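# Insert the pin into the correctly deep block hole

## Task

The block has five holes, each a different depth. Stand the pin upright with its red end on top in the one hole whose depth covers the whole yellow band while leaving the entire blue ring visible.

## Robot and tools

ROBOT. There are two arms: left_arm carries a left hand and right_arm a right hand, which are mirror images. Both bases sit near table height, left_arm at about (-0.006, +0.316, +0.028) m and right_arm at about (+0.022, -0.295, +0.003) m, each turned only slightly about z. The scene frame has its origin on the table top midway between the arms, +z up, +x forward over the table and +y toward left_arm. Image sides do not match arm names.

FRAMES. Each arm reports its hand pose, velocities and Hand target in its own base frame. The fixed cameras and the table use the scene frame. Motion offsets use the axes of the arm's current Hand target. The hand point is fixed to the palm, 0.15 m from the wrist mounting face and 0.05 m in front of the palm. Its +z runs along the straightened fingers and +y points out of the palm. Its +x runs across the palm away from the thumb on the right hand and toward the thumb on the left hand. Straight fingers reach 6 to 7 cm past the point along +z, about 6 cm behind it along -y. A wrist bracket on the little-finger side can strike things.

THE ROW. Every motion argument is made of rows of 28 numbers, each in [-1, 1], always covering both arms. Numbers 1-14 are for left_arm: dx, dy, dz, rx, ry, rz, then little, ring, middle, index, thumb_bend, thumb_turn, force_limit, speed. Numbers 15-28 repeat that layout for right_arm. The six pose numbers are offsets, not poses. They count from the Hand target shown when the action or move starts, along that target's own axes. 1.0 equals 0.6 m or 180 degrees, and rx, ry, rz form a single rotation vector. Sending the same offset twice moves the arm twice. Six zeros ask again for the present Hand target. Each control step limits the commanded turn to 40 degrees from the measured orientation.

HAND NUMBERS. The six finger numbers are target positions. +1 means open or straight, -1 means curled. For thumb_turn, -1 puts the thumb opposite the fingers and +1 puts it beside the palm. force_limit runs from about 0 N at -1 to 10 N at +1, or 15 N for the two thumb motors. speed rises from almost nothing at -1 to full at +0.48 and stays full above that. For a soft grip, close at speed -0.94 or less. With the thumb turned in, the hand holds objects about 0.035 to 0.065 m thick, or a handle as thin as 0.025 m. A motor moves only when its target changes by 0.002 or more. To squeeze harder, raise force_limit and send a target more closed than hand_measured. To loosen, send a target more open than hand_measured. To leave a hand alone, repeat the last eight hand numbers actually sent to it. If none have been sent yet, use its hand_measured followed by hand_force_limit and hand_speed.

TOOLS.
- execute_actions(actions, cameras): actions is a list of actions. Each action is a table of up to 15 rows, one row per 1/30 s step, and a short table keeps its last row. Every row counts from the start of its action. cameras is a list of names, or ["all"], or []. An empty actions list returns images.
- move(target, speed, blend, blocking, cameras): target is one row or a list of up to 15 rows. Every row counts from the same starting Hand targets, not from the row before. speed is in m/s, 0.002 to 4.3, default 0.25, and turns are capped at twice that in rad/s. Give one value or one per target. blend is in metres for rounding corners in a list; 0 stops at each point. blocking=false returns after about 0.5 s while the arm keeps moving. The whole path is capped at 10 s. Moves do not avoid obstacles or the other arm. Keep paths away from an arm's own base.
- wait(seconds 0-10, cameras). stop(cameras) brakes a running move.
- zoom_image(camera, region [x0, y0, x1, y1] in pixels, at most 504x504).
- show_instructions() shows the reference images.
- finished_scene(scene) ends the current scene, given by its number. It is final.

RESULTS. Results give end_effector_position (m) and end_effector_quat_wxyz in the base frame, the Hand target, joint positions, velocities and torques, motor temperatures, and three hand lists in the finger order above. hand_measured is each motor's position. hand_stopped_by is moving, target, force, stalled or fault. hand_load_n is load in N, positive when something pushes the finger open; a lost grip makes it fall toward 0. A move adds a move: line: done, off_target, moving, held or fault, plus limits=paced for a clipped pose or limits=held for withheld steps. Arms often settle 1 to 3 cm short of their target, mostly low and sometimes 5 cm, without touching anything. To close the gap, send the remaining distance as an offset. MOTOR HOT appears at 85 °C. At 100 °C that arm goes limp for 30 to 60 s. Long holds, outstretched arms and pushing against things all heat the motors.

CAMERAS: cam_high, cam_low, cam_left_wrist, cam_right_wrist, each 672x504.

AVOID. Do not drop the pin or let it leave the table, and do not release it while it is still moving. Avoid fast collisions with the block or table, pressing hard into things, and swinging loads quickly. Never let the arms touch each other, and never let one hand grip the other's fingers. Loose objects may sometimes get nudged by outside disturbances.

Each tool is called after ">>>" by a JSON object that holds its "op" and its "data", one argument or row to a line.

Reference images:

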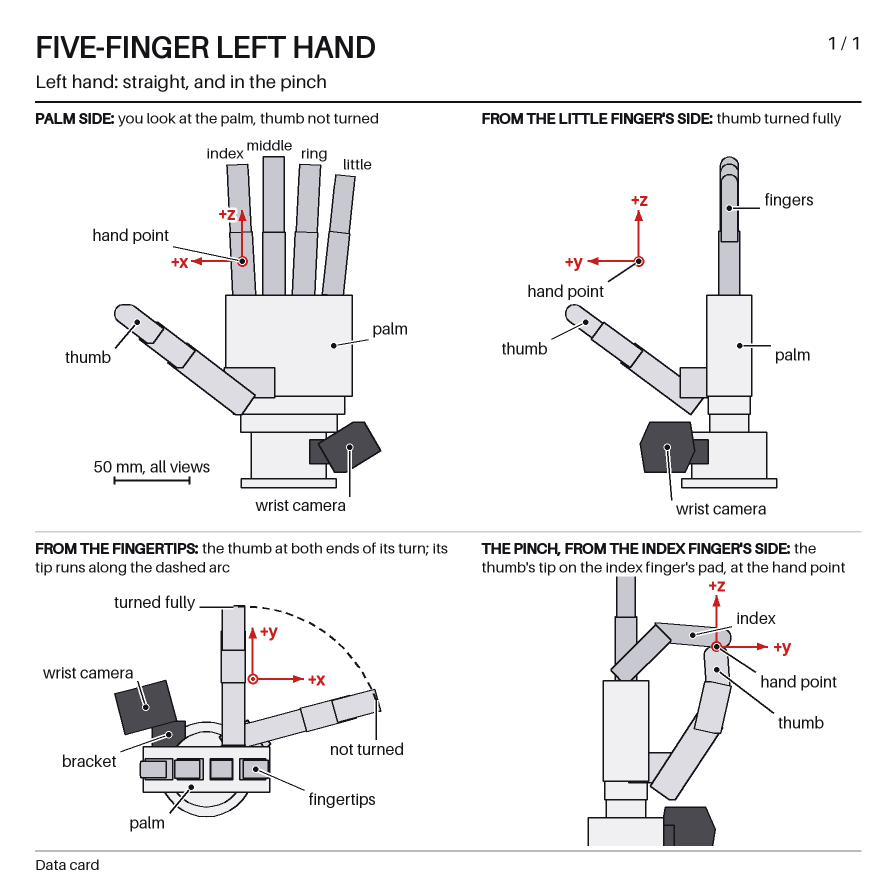

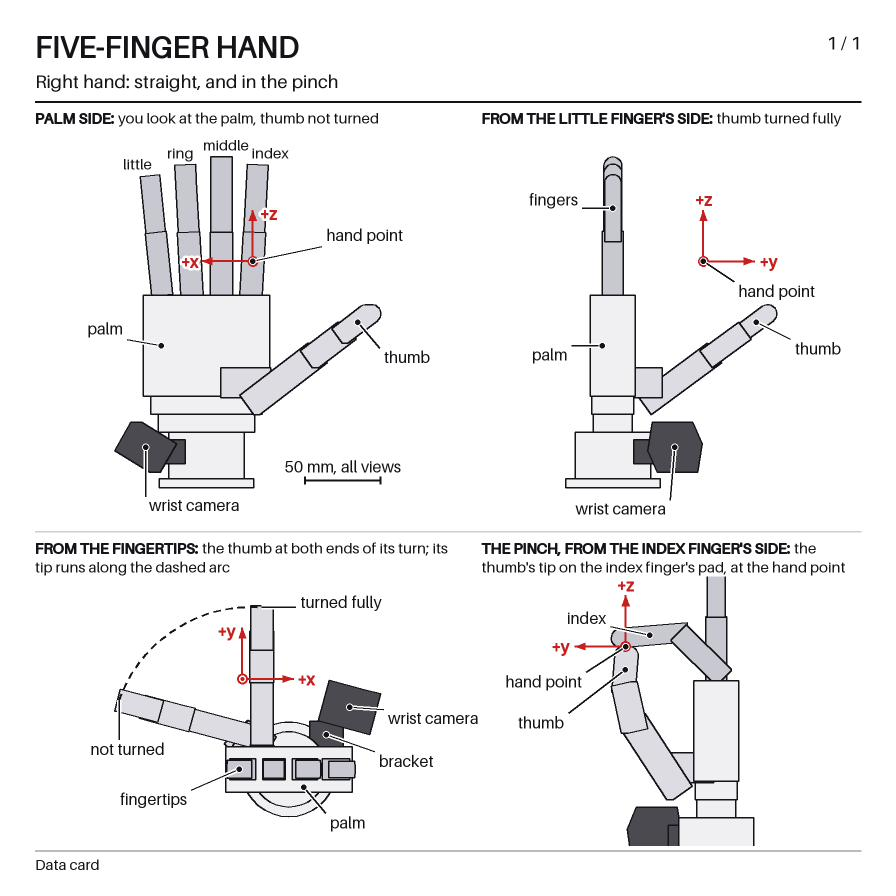

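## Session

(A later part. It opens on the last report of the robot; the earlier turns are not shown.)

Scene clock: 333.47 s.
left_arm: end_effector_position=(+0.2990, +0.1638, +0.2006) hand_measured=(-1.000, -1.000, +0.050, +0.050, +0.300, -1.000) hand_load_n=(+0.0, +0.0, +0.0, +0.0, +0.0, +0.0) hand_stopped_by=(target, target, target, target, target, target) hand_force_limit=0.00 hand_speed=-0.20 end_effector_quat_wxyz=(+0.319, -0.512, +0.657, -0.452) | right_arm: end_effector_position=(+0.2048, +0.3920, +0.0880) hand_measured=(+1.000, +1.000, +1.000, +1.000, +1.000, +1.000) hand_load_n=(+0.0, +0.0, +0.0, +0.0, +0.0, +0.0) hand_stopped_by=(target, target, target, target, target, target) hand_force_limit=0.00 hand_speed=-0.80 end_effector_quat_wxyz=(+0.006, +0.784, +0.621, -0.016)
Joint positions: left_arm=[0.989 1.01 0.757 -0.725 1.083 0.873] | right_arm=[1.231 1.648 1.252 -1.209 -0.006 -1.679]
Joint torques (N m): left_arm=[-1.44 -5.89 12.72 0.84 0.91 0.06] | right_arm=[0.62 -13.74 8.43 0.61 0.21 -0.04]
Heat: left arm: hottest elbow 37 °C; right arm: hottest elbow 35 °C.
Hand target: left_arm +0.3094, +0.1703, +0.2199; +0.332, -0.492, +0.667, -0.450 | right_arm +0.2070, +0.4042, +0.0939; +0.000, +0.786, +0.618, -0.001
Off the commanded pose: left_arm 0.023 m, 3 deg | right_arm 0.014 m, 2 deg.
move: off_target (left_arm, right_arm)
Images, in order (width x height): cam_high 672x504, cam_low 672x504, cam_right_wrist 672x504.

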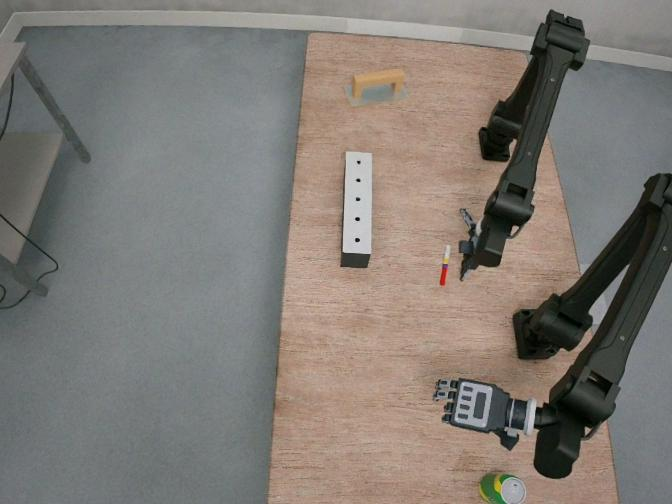

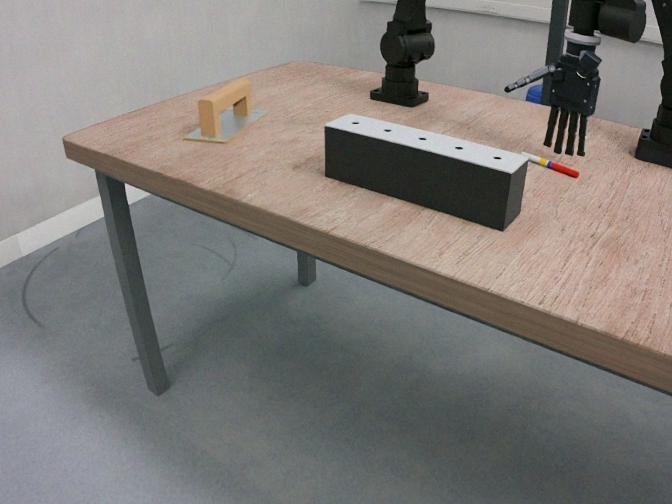

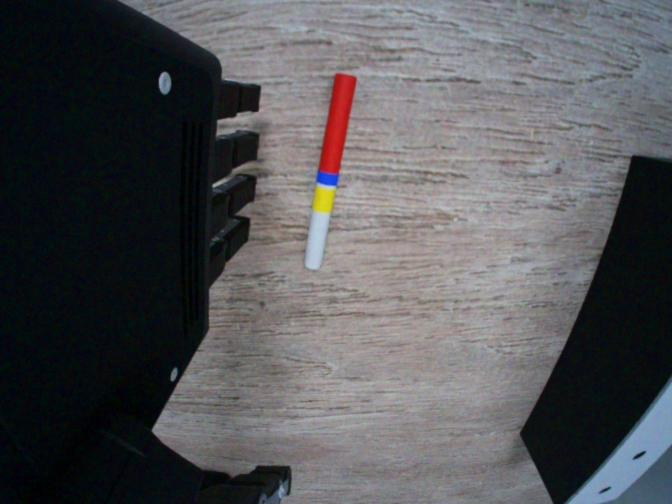

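>>> {"op": "move", "data": {
  "target": [
    [0,0,0,0,0,0,-1,-1,0.05,0.05,0.3,-1,0,-0.2,0,0.05,-0.0277,0,0,0,1,1,1,1,1,1,0,-0.8],
    [0,0,0,0,0,0,-1,-1,0.05,0.05,0.3,-1,0,-0.2,0,0.235,-0.0277,0,0,0,1,1,1,1,1,1,0,-0.8]
  ],
  "cameras": ["cam_high","cam_low","cam_right_wrist"],
  "speed": [0.1,0.05],
  "blend": [0.02,0]
}}

>>> {"op": "zoom_image", "data": {
  "camera": "cam_high",
  "region": [370, 200, 470, 300]
}}

Scene clock: 342.37 s.
left_arm: end_effector_position=(+0.2990, +0.1638, +0.2006) hand_measured=(-1.000, -1.000, +0.050, +0.050, +0.300, -1.000) hand_load_n=(+0.0, +0.0, +0.0, +0.0, +0.0, +0.0) hand_stopped_by=(target, target, target, target, target, target) hand_force_limit=0.00 hand_speed=-0.20 end_effector_quat_wxyz=(+0.319, -0.512, +0.657, -0.452) | right_arm: end_effector_position=(+0.3273, +0.3539, +0.0920) hand_measured=(+1.000, +1.000, +1.000, +1.000, +1.000, +1.000) hand_load_n=(+0.0, +0.0, +0.0, +0.0, +0.0, +0.0) hand_stopped_by=(target, target, target, target, target, target) hand_force_limit=0.00 hand_speed=-0.80 end_effector_quat_wxyz=(+0.006, +0.788, +0.615, -0.025)
Joint positions: left_arm=[0.989 1.01 0.757 -0.725 1.083 0.873] | right_arm=[0.964 1.711 1.345 -1.257 -0.003 -1.931]
Joint torques (N m): left_arm=[-1.49 -5.83 12.72 0.85 0.91 0.07] | right_arm=[-1.38 -14.56 11.59 -0.12 0.15 -0.19]
Heat: left arm: hottest elbow 38 °C; right arm: hottest elbow 35 °C.
Hand target: left_arm +0.3094, +0.1703, +0.2199; +0.332, -0.492, +0.667, -0.450 | right_arm +0.3440, +0.3710, +0.1105; +0.000, +0.786, +0.618, -0.001
Off the commanded pose: left_arm 0.023 m, 3 deg | right_arm 0.030 m, 3 deg.
move: off_target (left_arm, right_arm); blend cut to 0.0172 m at target 1
Images, in order (width x height): cam_high 672x504, cam_low 672x504, cam_right_wrist 672x504.

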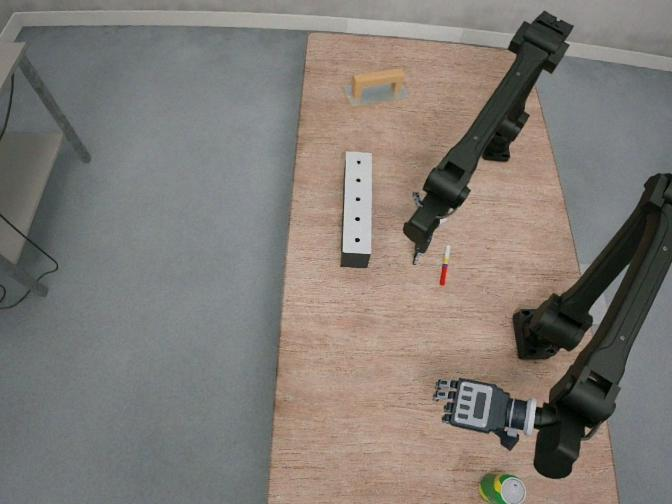

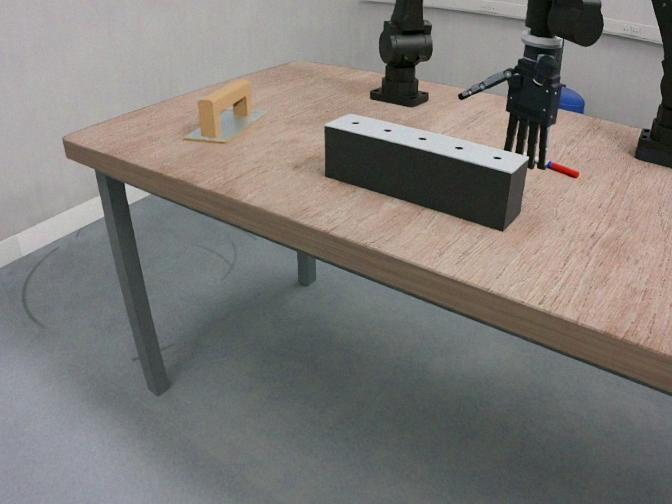

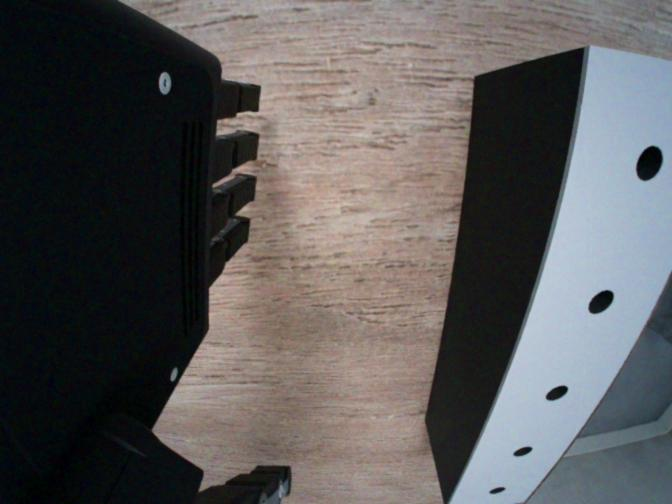

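Scaled by 5.040 from the camera's 672x504 image, which has a finer 960x720 frame.

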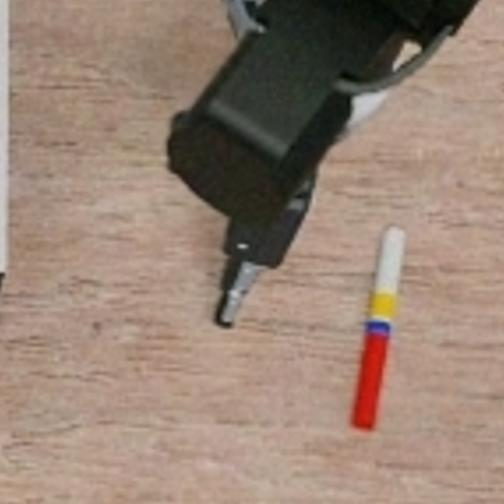

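>>> {"op": "move", "data": {
  "target": [
    [0,0,0,0,0,0,-1,-1,0.05,0.05,0.3,-1,0,-0.2,0,-0.02,-0.05,0,0,0,1,1,1,1,1,1,0,-0.8],
    [0,0,0,0,0,0,-1,-1,0.05,0.05,0.3,-1,0,-0.2,0,-0.25,-0.04,0,0,0,1,1,1,1,1,1,0,-0.8],
    [0,0,0,0,0,0,-1,-1,0.05,0.05,0.3,-1,0,-0.2,0,-0.25,0.03,0,0,0,1,1,1,1,1,1,0,-0.8]
  ],
  "cameras": ["cam_high","cam_low"],
  "speed": [0.2,0.2,0.08],
  "blend": [0.01,0.01,0]
}}

>>> {"op": "zoom_image", "data": {
  "camera": "cam_high",
  "region": [400, 200, 500, 300]
}}

>>> {"op": "zoom_image", "data": {
  "camera": "cam_low",
  "region": [500, 70, 600, 200]
}}

Scene clock: 349.83 s.
left_arm: end_effector_position=(+0.2990, +0.1638, +0.2006) hand_measured=(-1.000, -1.000, +0.050, +0.050, +0.300, -1.000) hand_load_n=(+0.0, +0.0, +0.0, +0.0, +0.0, +0.0) hand_stopped_by=(target, target, target, target, target, target) hand_force_limit=0.00 hand_speed=-0.20 end_effector_quat_wxyz=(+0.319, -0.512, +0.657, -0.452) | right_arm: end_effector_position=(+0.1984, +0.4039, +0.0943) hand_measured=(+1.000, +1.000, +1.000, +1.000, +1.000, +1.000) hand_load_n=(+0.0, +0.0, +0.0, +0.0, +0.0, +0.0) hand_stopped_by=(target, target, target, target, target, target) hand_force_limit=0.00 hand_speed=-0.80 end_effector_quat_wxyz=(+0.000, +0.783, +0.622, -0.006)
Joint positions: left_arm=[0.989 1.01 0.757 -0.725 1.083 0.873] | right_arm=[1.252 1.648 1.272 -1.206 -0.006 -1.661]
Joint torques (N m): left_arm=[-1.44 -5.83 12.71 0.84 0.91 0.06] | right_arm=[-0.09 -14.15 6.49 0.79 0.19 -0.01]
Heat: left arm: hottest elbow 38 °C; right arm: hottest elbow 35 °C.
Hand target: left_arm +0.3094, +0.1703, +0.2199; +0.332, -0.492, +0.667, -0.450 | right_arm +0.1982, +0.4064, +0.0925; +0.000, +0.786, +0.618, -0.001
Off the commanded pose: left_arm 0.023 m, 3 deg | right_arm 0.003 m, 1 deg.
move: off_target (left_arm)
Images, in order (width x height): cam_high 672x504, cam_low 672x504.

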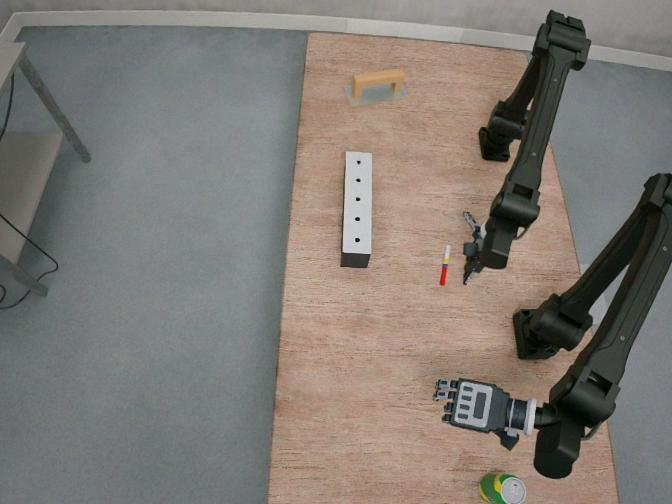

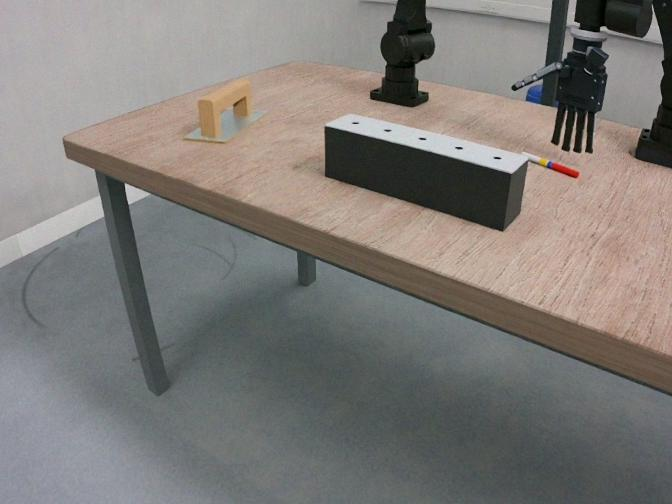

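Scaled by 5.040 from the camera's 672x504 image, which has a finer 960x720 frame.

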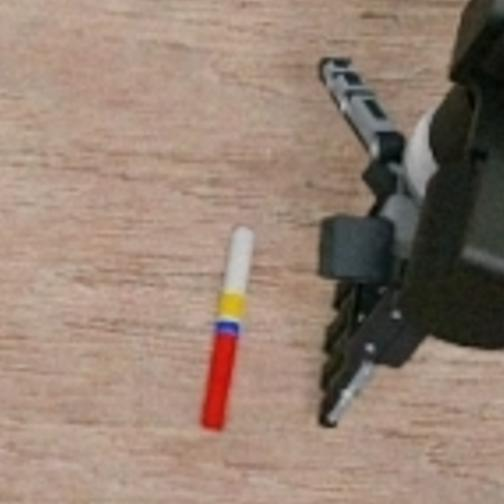

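Scaled by 3.877 from the camera's 672x504 image, which has a finer 960x720 frame.

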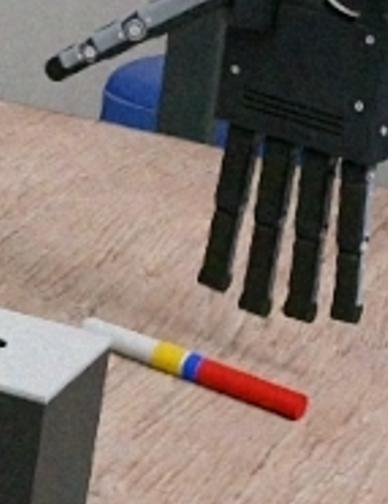

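>>> {"op": "move", "data": {
  "target": [
    [0,0,0,0,0,0,-1,-1,0.05,0.05,0.3,-1,0,-0.2,-0.025,0,0.037,0,0,0,1,1,1,1,1,1,0,-0.8]
  ],
  "cameras": ["cam_high","cam_low"],
  "speed": [0.08]
}}

>>> {"op": "zoom_image", "data": {
  "camera": "cam_high",
  "region": [400, 200, 500, 300]
}}

>>> {"op": "zoom_image", "data": {
  "camera": "cam_low",
  "region": [500, 70, 600, 200]
}}

Scene clock: 358.63 s.
left_arm: end_effector_position=(+0.2990, +0.1638, +0.2006) hand_measured=(-1.000, -1.000, +0.050, +0.050, +0.300, -1.000) hand_load_n=(+0.0, +0.5, +0.0, +0.0, +0.0, +0.0) hand_stopped_by=(target, target, target, target, target, target) hand_force_limit=0.00 hand_speed=-0.20 end_effector_quat_wxyz=(+0.319, -0.512, +0.657, -0.452) | right_arm: end_effector_position=(+0.1948, +0.3931, +0.0728) hand_measured=(+1.000, +1.000, +1.000, +1.000, +1.000, +1.000) hand_load_n=(+0.0, +0.5, +0.0, +0.0, +0.0, +0.0) hand_stopped_by=(target, target, target, target, target, target) hand_force_limit=0.00 hand_speed=-0.80 end_effector_quat_wxyz=(+0.000, +0.783, +0.622, -0.006)
Joint positions: left_arm=[0.989 1.01 0.757 -0.725 1.083 0.873] | right_arm=[1.252 1.642 1.203 -1.141 -0.006 -1.661]
Joint torques (N m): left_arm=[-1.44 -5.89 12.71 0.84 0.91 0.06] | right_arm=[-0.15 -14.04 5.41 0.88 0.23 -0.07]
Motor temperatures (°C): left_arm=[22 24 39 22 22 25] | right_arm=[24 28 34 25 24 25]
Heat: left arm: hottest elbow 39 °C; right arm: hottest elbow 34 °C.
Hand target: left_arm +0.3094, +0.1703, +0.2199; +0.332, -0.492, +0.667, -0.450 | right_arm +0.1947, +0.3918, +0.0703; +0.000, +0.786, +0.618, -0.001
Off the commanded pose: left_arm 0.023 m, 3 deg | right_arm 0.003 m, 1 deg.
move: off_target (left_arm)
Images, in order (width x height): cam_high 672x504, cam_low 672x504.

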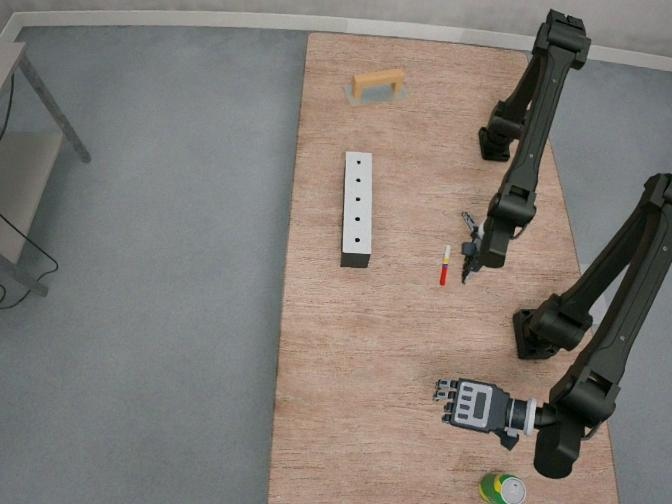

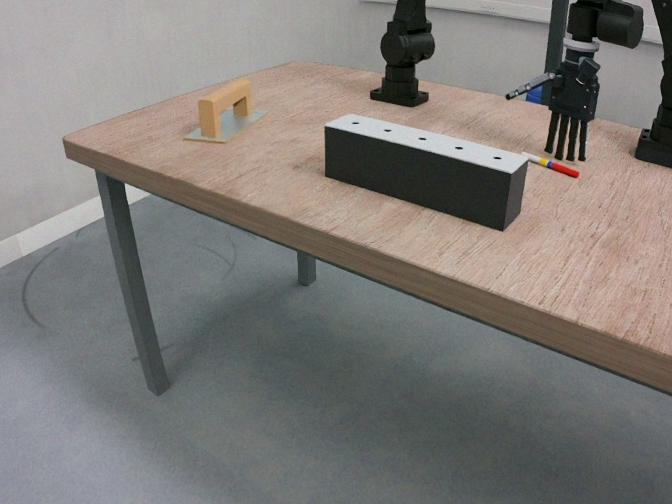

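Scaled by 5.040 from the camera's 672x504 image, which has a finer 960x720 frame.

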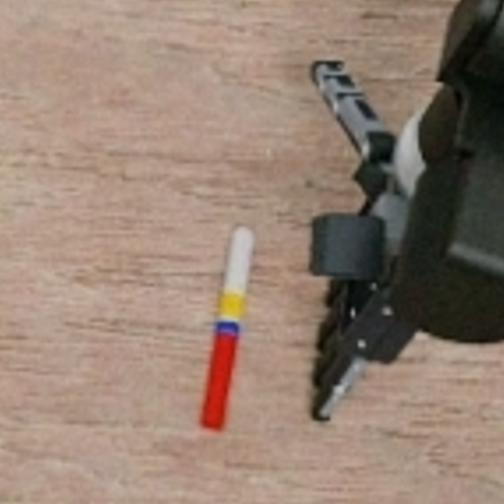

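Scaled by 3.877 from the camera's 672x504 image, which has a finer 960x720 frame.

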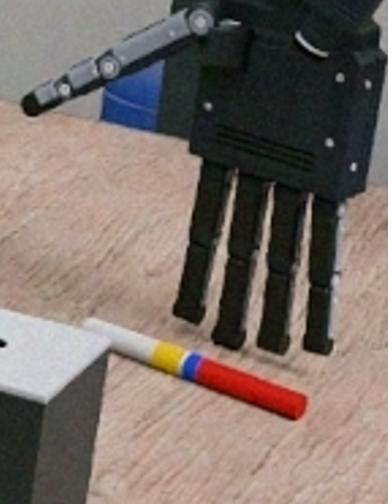

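>>> {"op": "move", "data": {
  "target": [
    [0,0,0,0,0,0,-1,-1,0.05,0.05,0.3,-1,0,-0.2,0,0.07,0.003,0,0,0,1,1,1,1,1,1,0,-0.8],
    [0,0,0,0,0,0,-1,-1,0.05,0.05,0.3,-1,0,-0.2,0,0.27,-0.015,0,0,0,1,1,1,1,1,1,0,-0.8]
  ],
  "cameras": ["cam_high","cam_low","cam_right_wrist"],
  "speed": [0.06,0.06],
  "blend": [0.02,0]
}}

>>> {"op": "zoom_image", "data": {
  "camera": "cam_high",
  "region": [370, 200, 470, 300]
}}

Scene clock: 365.90 s.
left_arm: end_effector_position=(+0.2990, +0.1638, +0.2006) hand_measured=(-1.000, -1.000, +0.050, +0.050, +0.300, -1.000) hand_load_n=(+0.0, +0.0, +0.0, +0.0, +0.0, +0.0) hand_stopped_by=(target, target, target, target, target, target) hand_force_limit=0.00 hand_speed=-0.20 end_effector_quat_wxyz=(+0.319, -0.512, +0.657, -0.452) | right_arm: end_effector_position=(+0.3255, +0.3483, +0.0717) hand_measured=(+1.000, +1.000, +1.000, +1.000, +1.000, +1.000) hand_load_n=(+0.0, +0.0, +0.5, +0.0, +0.0, +0.0) hand_stopped_by=(target, target, target, target, target, target) hand_force_limit=0.00 hand_speed=-0.80 end_effector_quat_wxyz=(-0.006, +0.782, +0.623, -0.017)
Joint positions: left_arm=[0.989 1.01 0.757 -0.725 1.083 0.873] | right_arm=[0.953 1.698 1.276 -1.178 -0.022 -1.963]
Joint torques (N m): left_arm=[-1.44 -5.83 12.7 0.84 0.91 0.06] | right_arm=[-2.55 -12.81 10.66 0.35 0.84 -0.24]
Heat: left arm: hottest elbow 39 °C; right arm: hottest elbow 34 °C.
Hand target: left_arm +0.3094, +0.1703, +0.2199; +0.332, -0.492, +0.667, -0.450 | right_arm +0.3521, +0.3536, +0.0793; +0.000, +0.786, +0.618, -0.001
Off the commanded pose: left_arm 0.023 m, 3 deg | right_arm 0.028 m, 2 deg.
move: off_target (left_arm, right_arm)
Images, in order (width x height): cam_high 672x504, cam_low 672x504, cam_right_wrist 672x504.

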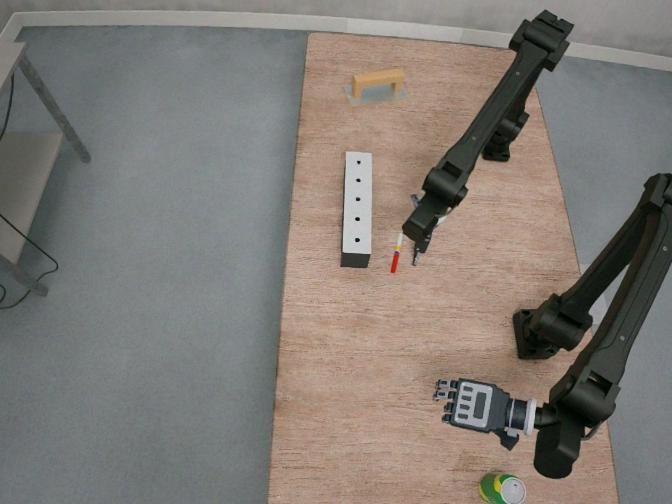

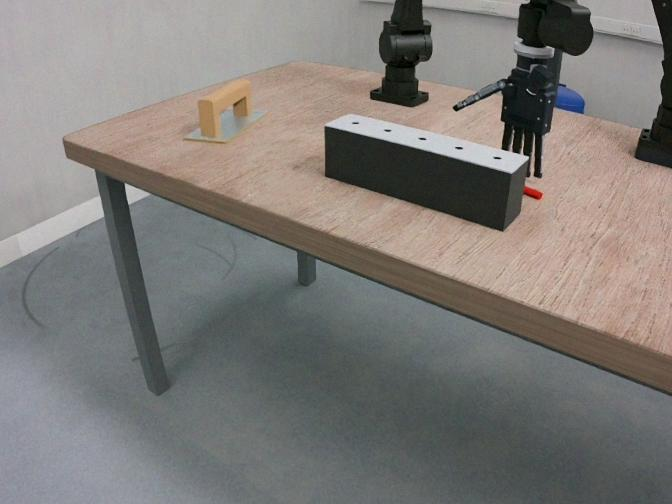

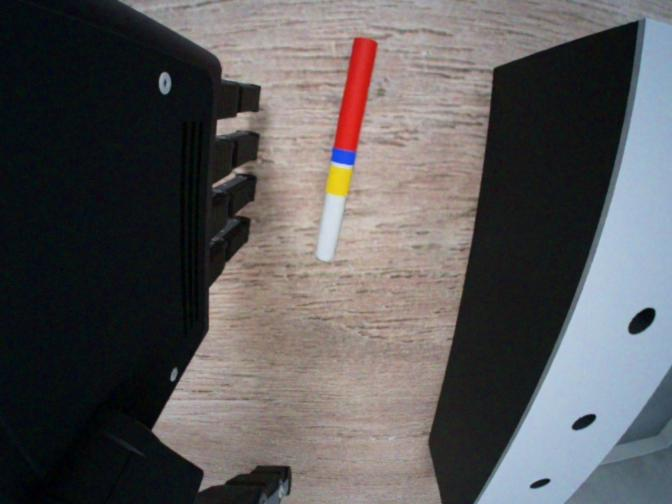

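Scaled by 5.040 from the camera's 672x504 image, which has a finer 960x720 frame.

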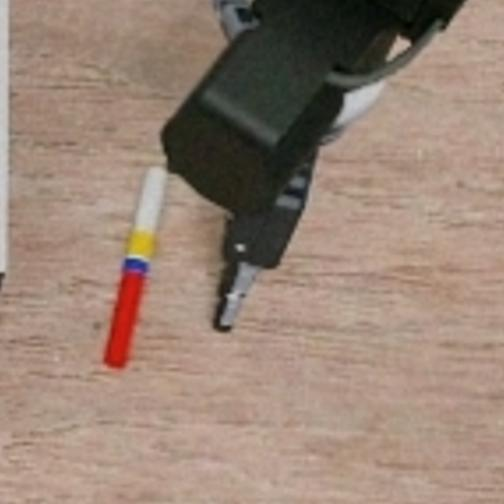

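>>> {"op": "move", "data": {
  "target": [
    [0,0,0,0,0,0,-1,-1,0.05,0.05,0.3,-1,0,-0.2,0,0,-0.2,0,0,0,1,1,1,1,1,1,0,-0.8],
    [0,0,0,0,0,0,-1,-1,0.05,0.05,0.3,-1,0,-0.2,-0.857,0.1705,-0.333,0,0,0.417,1,1,1,1,1,1,0,-0.8]
  ],
  "cameras": ["cam_high"],
  "speed": [0.2,0.35],
  "blend": [0.03,0]
}}

>>> {"op": "zoom_image", "data": {
  "camera": "cam_high",
  "region": [370, 200, 470, 300]
}}

Scene clock: 376.80 s.
left_arm: end_effector_position=(+0.2990, +0.1638, +0.2006) hand_measured=(-1.000, -1.000, +0.050, +0.050, +0.300, -1.000) hand_load_n=(+0.0, +0.0, +0.0, +0.0, +0.0, +0.0) hand_stopped_by=(target, target, target, target, target, target) hand_force_limit=0.00 hand_speed=-0.20 end_effector_quat_wxyz=(+0.319, -0.512, +0.657, -0.452) | right_arm: end_effector_position=(+0.3159, -0.1632, +0.2577) hand_measured=(+1.000, +1.000, +1.000, +1.000, +1.000, +1.000) hand_load_n=(+0.0, +0.0, +0.0, +0.0, +0.0, +0.0) hand_stopped_by=(target, target, target, target, target, target) hand_force_limit=0.00 hand_speed=-0.80 end_effector_quat_wxyz=(-0.007, +1.000, +0.007, -0.026)
Joint positions: left_arm=[0.989 1.01 0.757 -0.725 1.083 0.873] | right_arm=[-0.286 1.32 1.347 -1.652 0.001 -1.871]
Joint torques (N m): left_arm=[-1.38 -5.83 12.71 0.85 0.91 0.06] | right_arm=[-0.44 -9.7 12.53 -0.16 -0.04 -0.25]
Heat: left arm: hottest elbow 39 °C; right arm: hottest elbow 34 °C.
Hand target: left_arm +0.3094, +0.1703, +0.2199; +0.332, -0.492, +0.667, -0.450 | right_arm +0.3304, -0.1700, +0.2797; +0.001, +1.000, +0.011, +0.000
Off the commanded pose: left_arm 0.023 m, 3 deg | right_arm 0.027 m, 3 deg.
move: off_target (left_arm, right_arm)
Images, in order (width x height): cam_high 672x504.

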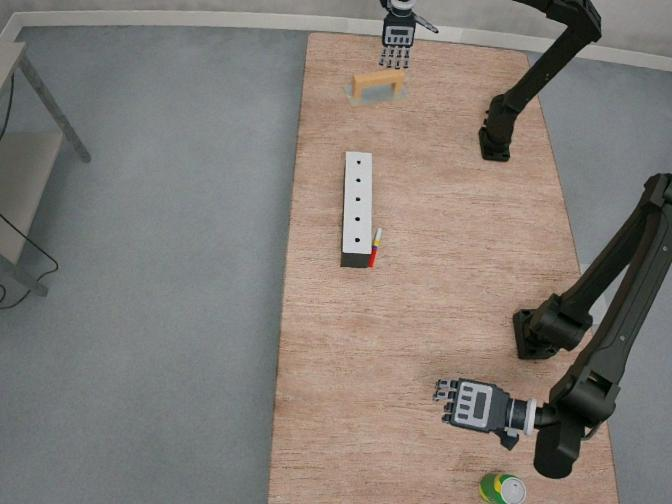

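Scaled by 5.040 from the camera's 672x504 image, which has a finer 960x720 frame.

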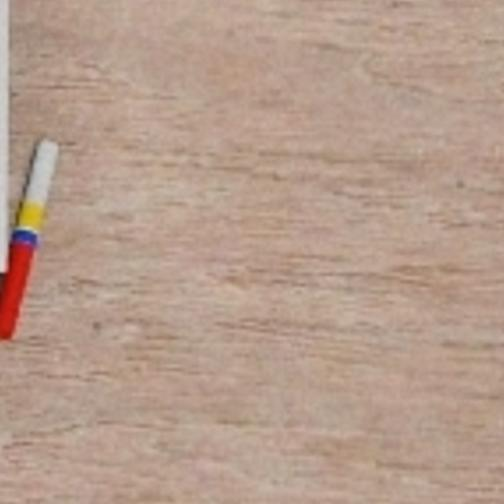

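>>> {"op": "move", "data": {
  "target": [0.8267,0.0232,0.3337,-0.375,-0.0565,-0.0839,-1,-1,-1,1,0.3,-1,0,0,0,0,0,0,0,0,1,1,1,1,1,1,0,-0.8],
  "cameras": ["cam_high","cam_low","cam_left_wrist"],
  "speed": 0.3
}}

Scene clock: 414.13 s.
left_arm: end_effector_position=(+0.3249, -0.3450, +0.1219) hand_measured=(-1.000, -1.000, -0.302, +1.000, +0.300, -1.000) hand_load_n=(+0.0, +0.0, +8.5, +0.0, +1.0, -0.5) hand_stopped_by=(target, target, force, target, target, target) hand_force_limit=0.00 hand_speed=0.00 end_effector_quat_wxyz=(-0.002, +0.703, -0.711, -0.013) | right_arm: end_effector_position=(+0.3159, -0.1632, +0.2577) hand_measured=(+1.000, +1.000, +1.000, +1.000, +1.000, +1.000) hand_load_n=(+0.0, +0.0, +0.0, +0.0, +0.0, +0.0) hand_stopped_by=(target, target, target, target, target, target) hand_force_limit=0.00 hand_speed=-0.80 end_effector_quat_wxyz=(-0.007, +1.000, +0.007, -0.026)
Joint positions: left_arm=[-0.686 1.7 1.415 -1.311 -0.006 -0.676] | right_arm=[-0.286 1.32 1.347 -1.652 0.001 -1.871]
Joint torques (N m): left_arm=[-0.79 -15.91 11.33 -0.05 0.18 -0.12] | right_arm=[-0.79 -9.99 12.49 -0.17 -0.03 -0.25]
Motor temperatures (°C): left_arm=[22 24 39 22 23 25] | right_arm=[24 27 39 25 24 25]
Heat: left arm: hottest elbow 39 °C; right arm: hottest elbow 39 °C.
Hand target: left_arm +0.3352, -0.3569, +0.1318; +0.000, +0.707, -0.707, +0.000 | right_arm +0.3304, -0.1700, +0.2797; +0.001, +1.000, +0.011, +0.000
Off the commanded pose: left_arm 0.019 m, 2 deg | right_arm 0.027 m, 3 deg.
move: off_target (left_arm, right_arm)
Images, in order (width x height): cam_high 672x504, cam_low 672x504, cam_left_wrist 672x504.

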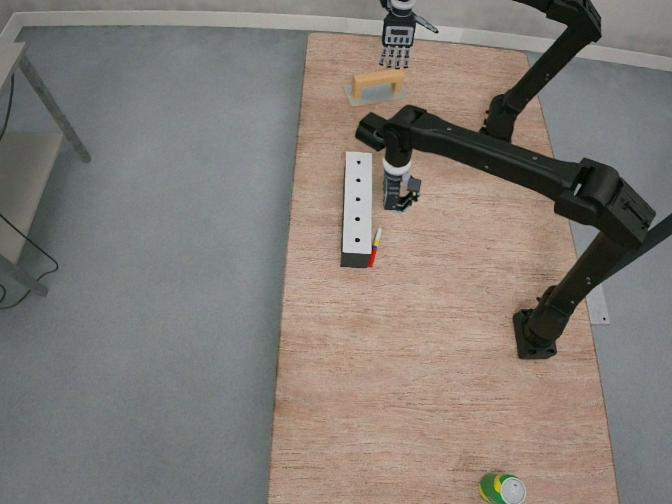

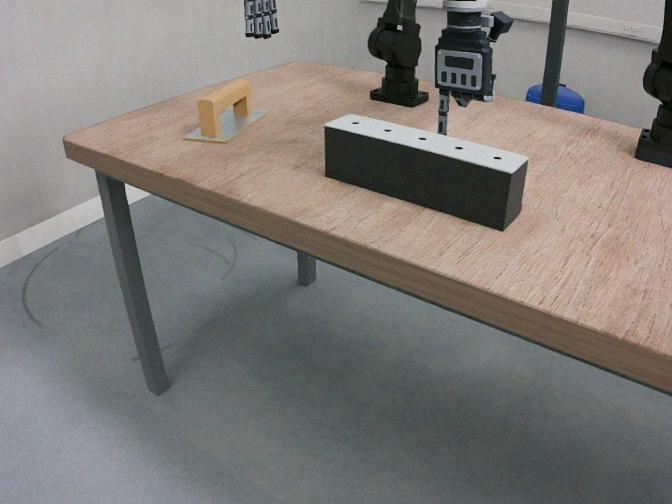

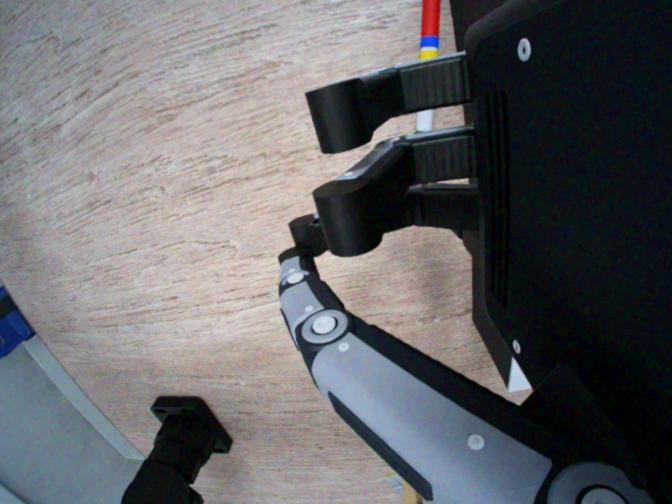

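>>> {"op": "zoom_image", "data": {
  "camera": "cam_high",
  "region": [350, 150, 450, 280]
}}

>>> {"op": "zoom_image", "data": {
  "camera": "cam_left_wrist",
  "region": [300, 0, 560, 260]
}}

Scaled by 3.877 from the camera's 672x504 image, which has a finer 960x720 frame.

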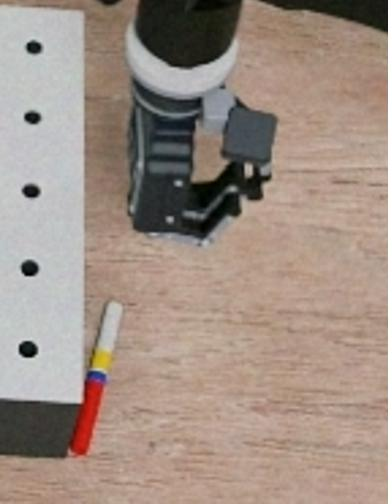

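Scaled by 1.938 from the camera's 672x504 image, which has a finer 960x720 frame.

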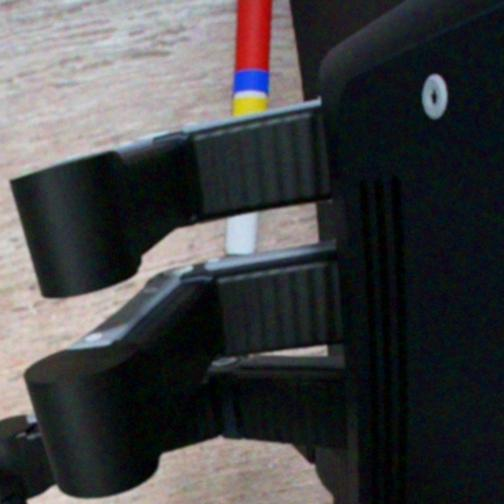

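>>> {"op": "move", "data": {
  "target": [0.12,-0.008,0.05,0,0,0,1,-1,-1,-0.9,0.9,-1,0,0,0,0,0,0,0,0,1,1,1,1,1,1,0,-0.8],
  "cameras": ["cam_high","cam_left_wrist"],
  "speed": 0.2
}}

>>> {"op": "zoom_image", "data": {
  "camera": "cam_left_wrist",
  "region": [340, 0, 520, 180]
}}

>>> {"op": "zoom_image", "data": {
  "camera": "cam_high",
  "region": [350, 150, 450, 280]
}}

Scene clock: 426.03 s.
left_arm: end_effector_position=(+0.3282, -0.4141, +0.0931) hand_measured=(+1.000, -1.000, -0.304, -0.900, +0.900, -1.000) hand_load_n=(+0.0, +0.0, +0.0, +0.0, +0.0, +0.0) hand_stopped_by=(target, target, force, target, target, target) hand_force_limit=0.00 hand_speed=0.00 end_effector_quat_wxyz=(-0.002, +0.703, -0.711, -0.019) | right_arm: end_effector_position=(+0.3159, -0.1632, +0.2577) hand_measured=(+1.000, +1.000, +1.000, +1.000, +1.000, +1.000) hand_load_n=(+0.0, +0.0, +0.0, +0.0, -0.5, -0.5) hand_stopped_by=(target, target, target, target, target, target) hand_force_limit=0.00 hand_speed=-0.80 end_effector_quat_wxyz=(-0.007, +1.000, +0.007, -0.026)
Joint positions: left_arm=[-0.78 1.852 1.547 -1.303 -0.004 -0.77] | right_arm=[-0.286 1.32 1.347 -1.652 0.001 -1.871]
Joint torques (N m): left_arm=[-0.5 -18.37 11.18 0.4 0.1 -0.12] | right_arm=[-0.62 -10.23 12.34 -0.03 -0.02 -0.22]
Heat: left arm: hottest elbow 38 °C; right arm: hottest elbow 40 °C.
Hand target: left_arm +0.3400, -0.4289, +0.1018; +0.000, +0.707, -0.707, +0.000 | right_arm +0.3304, -0.1700, +0.2797; +0.001, +1.000, +0.011, +0.000
Off the commanded pose: left_arm 0.021 m, 2 deg | right_arm 0.027 m, 3 deg.
move: off_target (left_arm, right_arm)
Images, in order (width x height): cam_high 672x504, cam_left_wrist 672x504.

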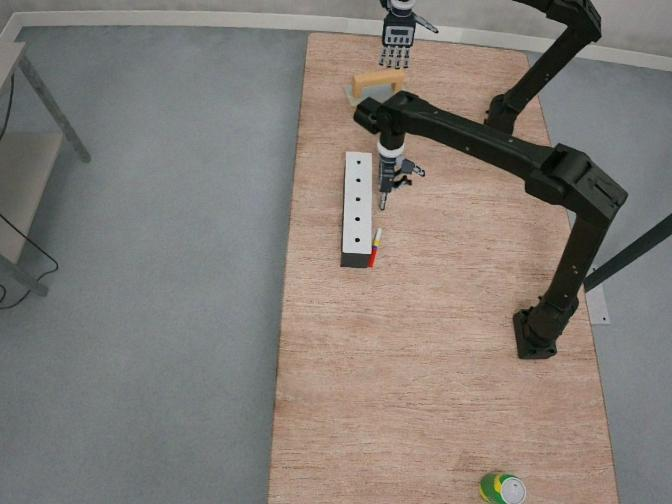

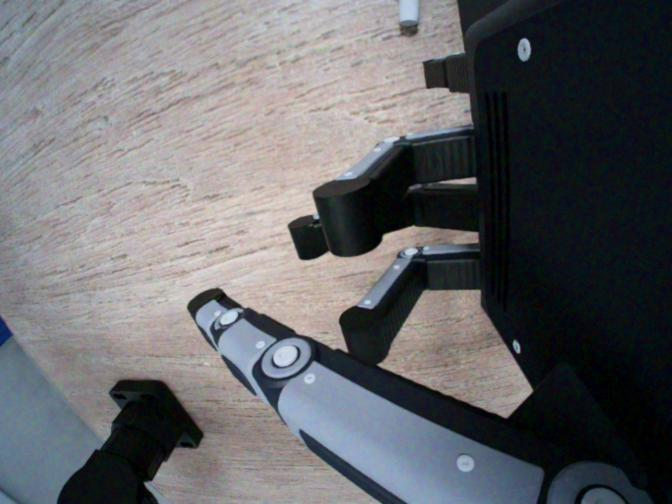

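Scaled by 2.800 from the camera's 672x504 image, which has a finer 960x720 frame.

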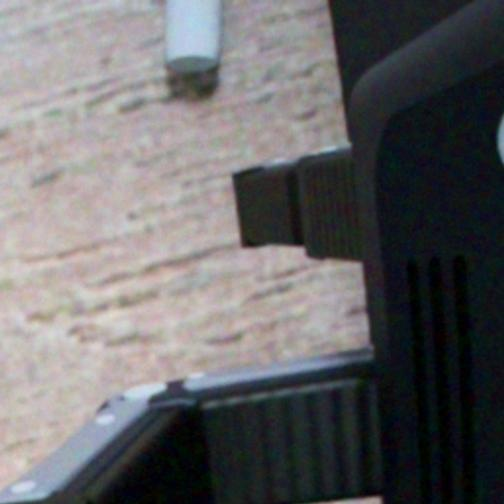

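Scaled by 3.877 from the camera's 672x504 image, which has a finer 960x720 frame.

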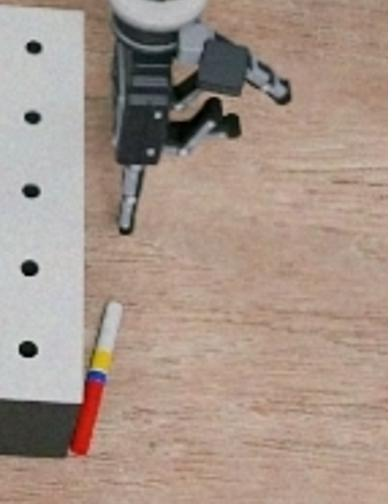

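>>> {"op": "move", "data": {
  "target": [0,-0.03,0.075,0,0,0,1,-1,-1,-0.9,0.9,-1,0,0,0,0,0,0,0,0,1,1,1,1,1,1,0,-0.8],
  "cameras": ["cam_high","cam_left_wrist"],
  "speed": 0.12
}}

>>> {"op": "zoom_image", "data": {
  "camera": "cam_left_wrist",
  "region": [340, 0, 520, 180]
}}

>>> {"op": "zoom_image", "data": {
  "camera": "cam_high",
  "region": [350, 150, 450, 280]
}}

Scene clock: 437.30 s.
left_arm: end_effector_position=(+0.3430, -0.4238, +0.0545) hand_measured=(+1.000, -1.000, -0.304, -0.900, +0.900, -1.000) hand_load_n=(+0.0, +0.0, +0.0, +0.0, +0.0, +0.0) hand_stopped_by=(target, target, force, target, target, target) hand_force_limit=0.00 hand_speed=0.00 end_effector_quat_wxyz=(-0.002, +0.703, -0.711, -0.015) | right_arm: end_effector_position=(+0.3159, -0.1632, +0.2577) hand_measured=(+1.000, +1.000, +1.000, +1.000, +1.000, +1.000) hand_load_n=(+0.0, +0.0, +0.0, +0.0, +0.0, -0.5) hand_stopped_by=(target, target, target, target, target, target) hand_force_limit=0.00 hand_speed=-0.80 end_effector_quat_wxyz=(-0.007, +1.000, +0.007, -0.026)
Joint positions: left_arm=[-0.774 1.923 1.547 -1.224 -0.004 -0.764] | right_arm=[-0.286 1.32 1.347 -1.652 0.001 -1.871]
Joint torques (N m): left_arm=[0.21 -19.19 9.54 0.79 0.08 0.04] | right_arm=[-0.91 -9.64 12.34 -0.21 -0.06 -0.24]
Heat: left arm: hottest elbow 38 °C; right arm: hottest elbow 41 °C.
Hand target: left_arm +0.3580, -0.4288, +0.0568; +0.000, +0.707, -0.707, +0.000 | right_arm +0.3304, -0.1700, +0.2797; +0.001, +1.000, +0.011, +0.000
Off the commanded pose: left_arm 0.016 m, 2 deg | right_arm 0.027 m, 3 deg.
move: off_target (left_arm, right_arm)
Images, in order (width x height): cam_high 672x504, cam_left_wrist 672x504.

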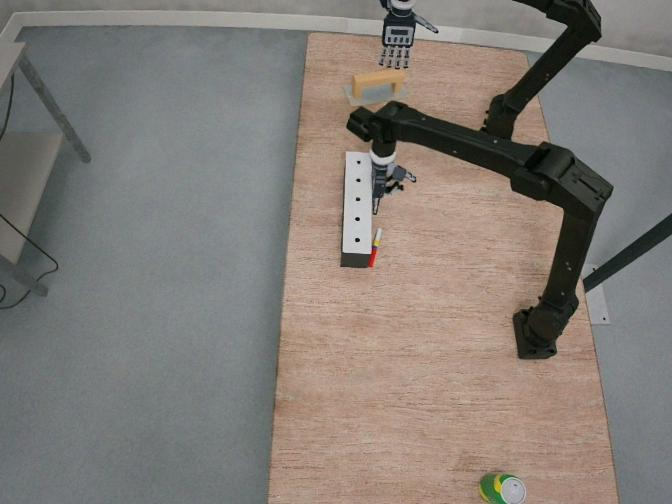

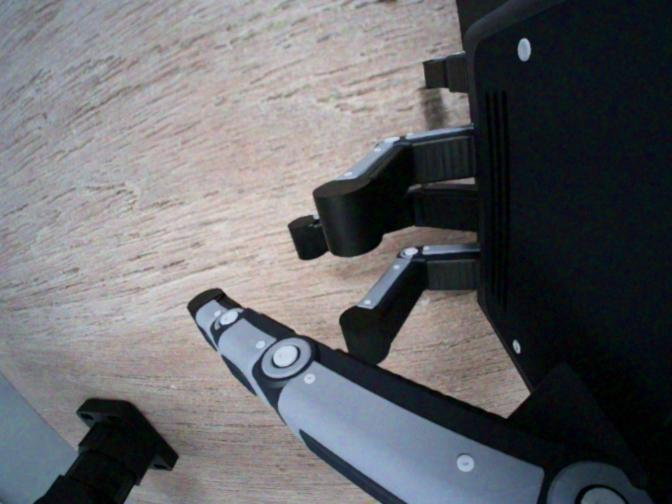

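Scaled by 2.800 from the camera's 672x504 image, which has a finer 960x720 frame.

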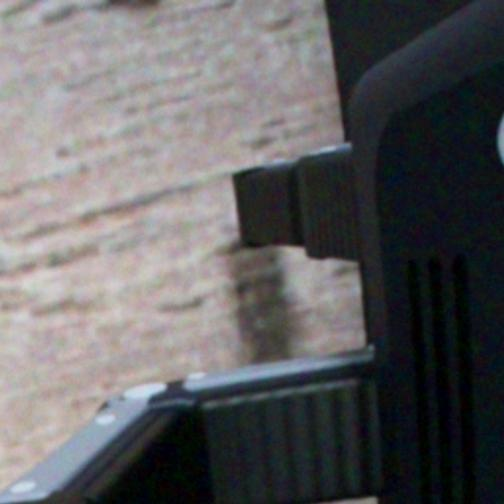

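Scaled by 3.877 from the camera's 672x504 image, which has a finer 960x720 frame.

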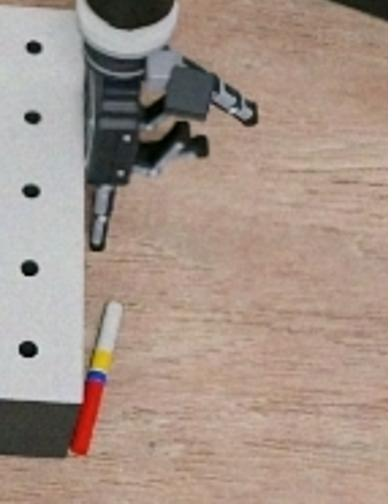

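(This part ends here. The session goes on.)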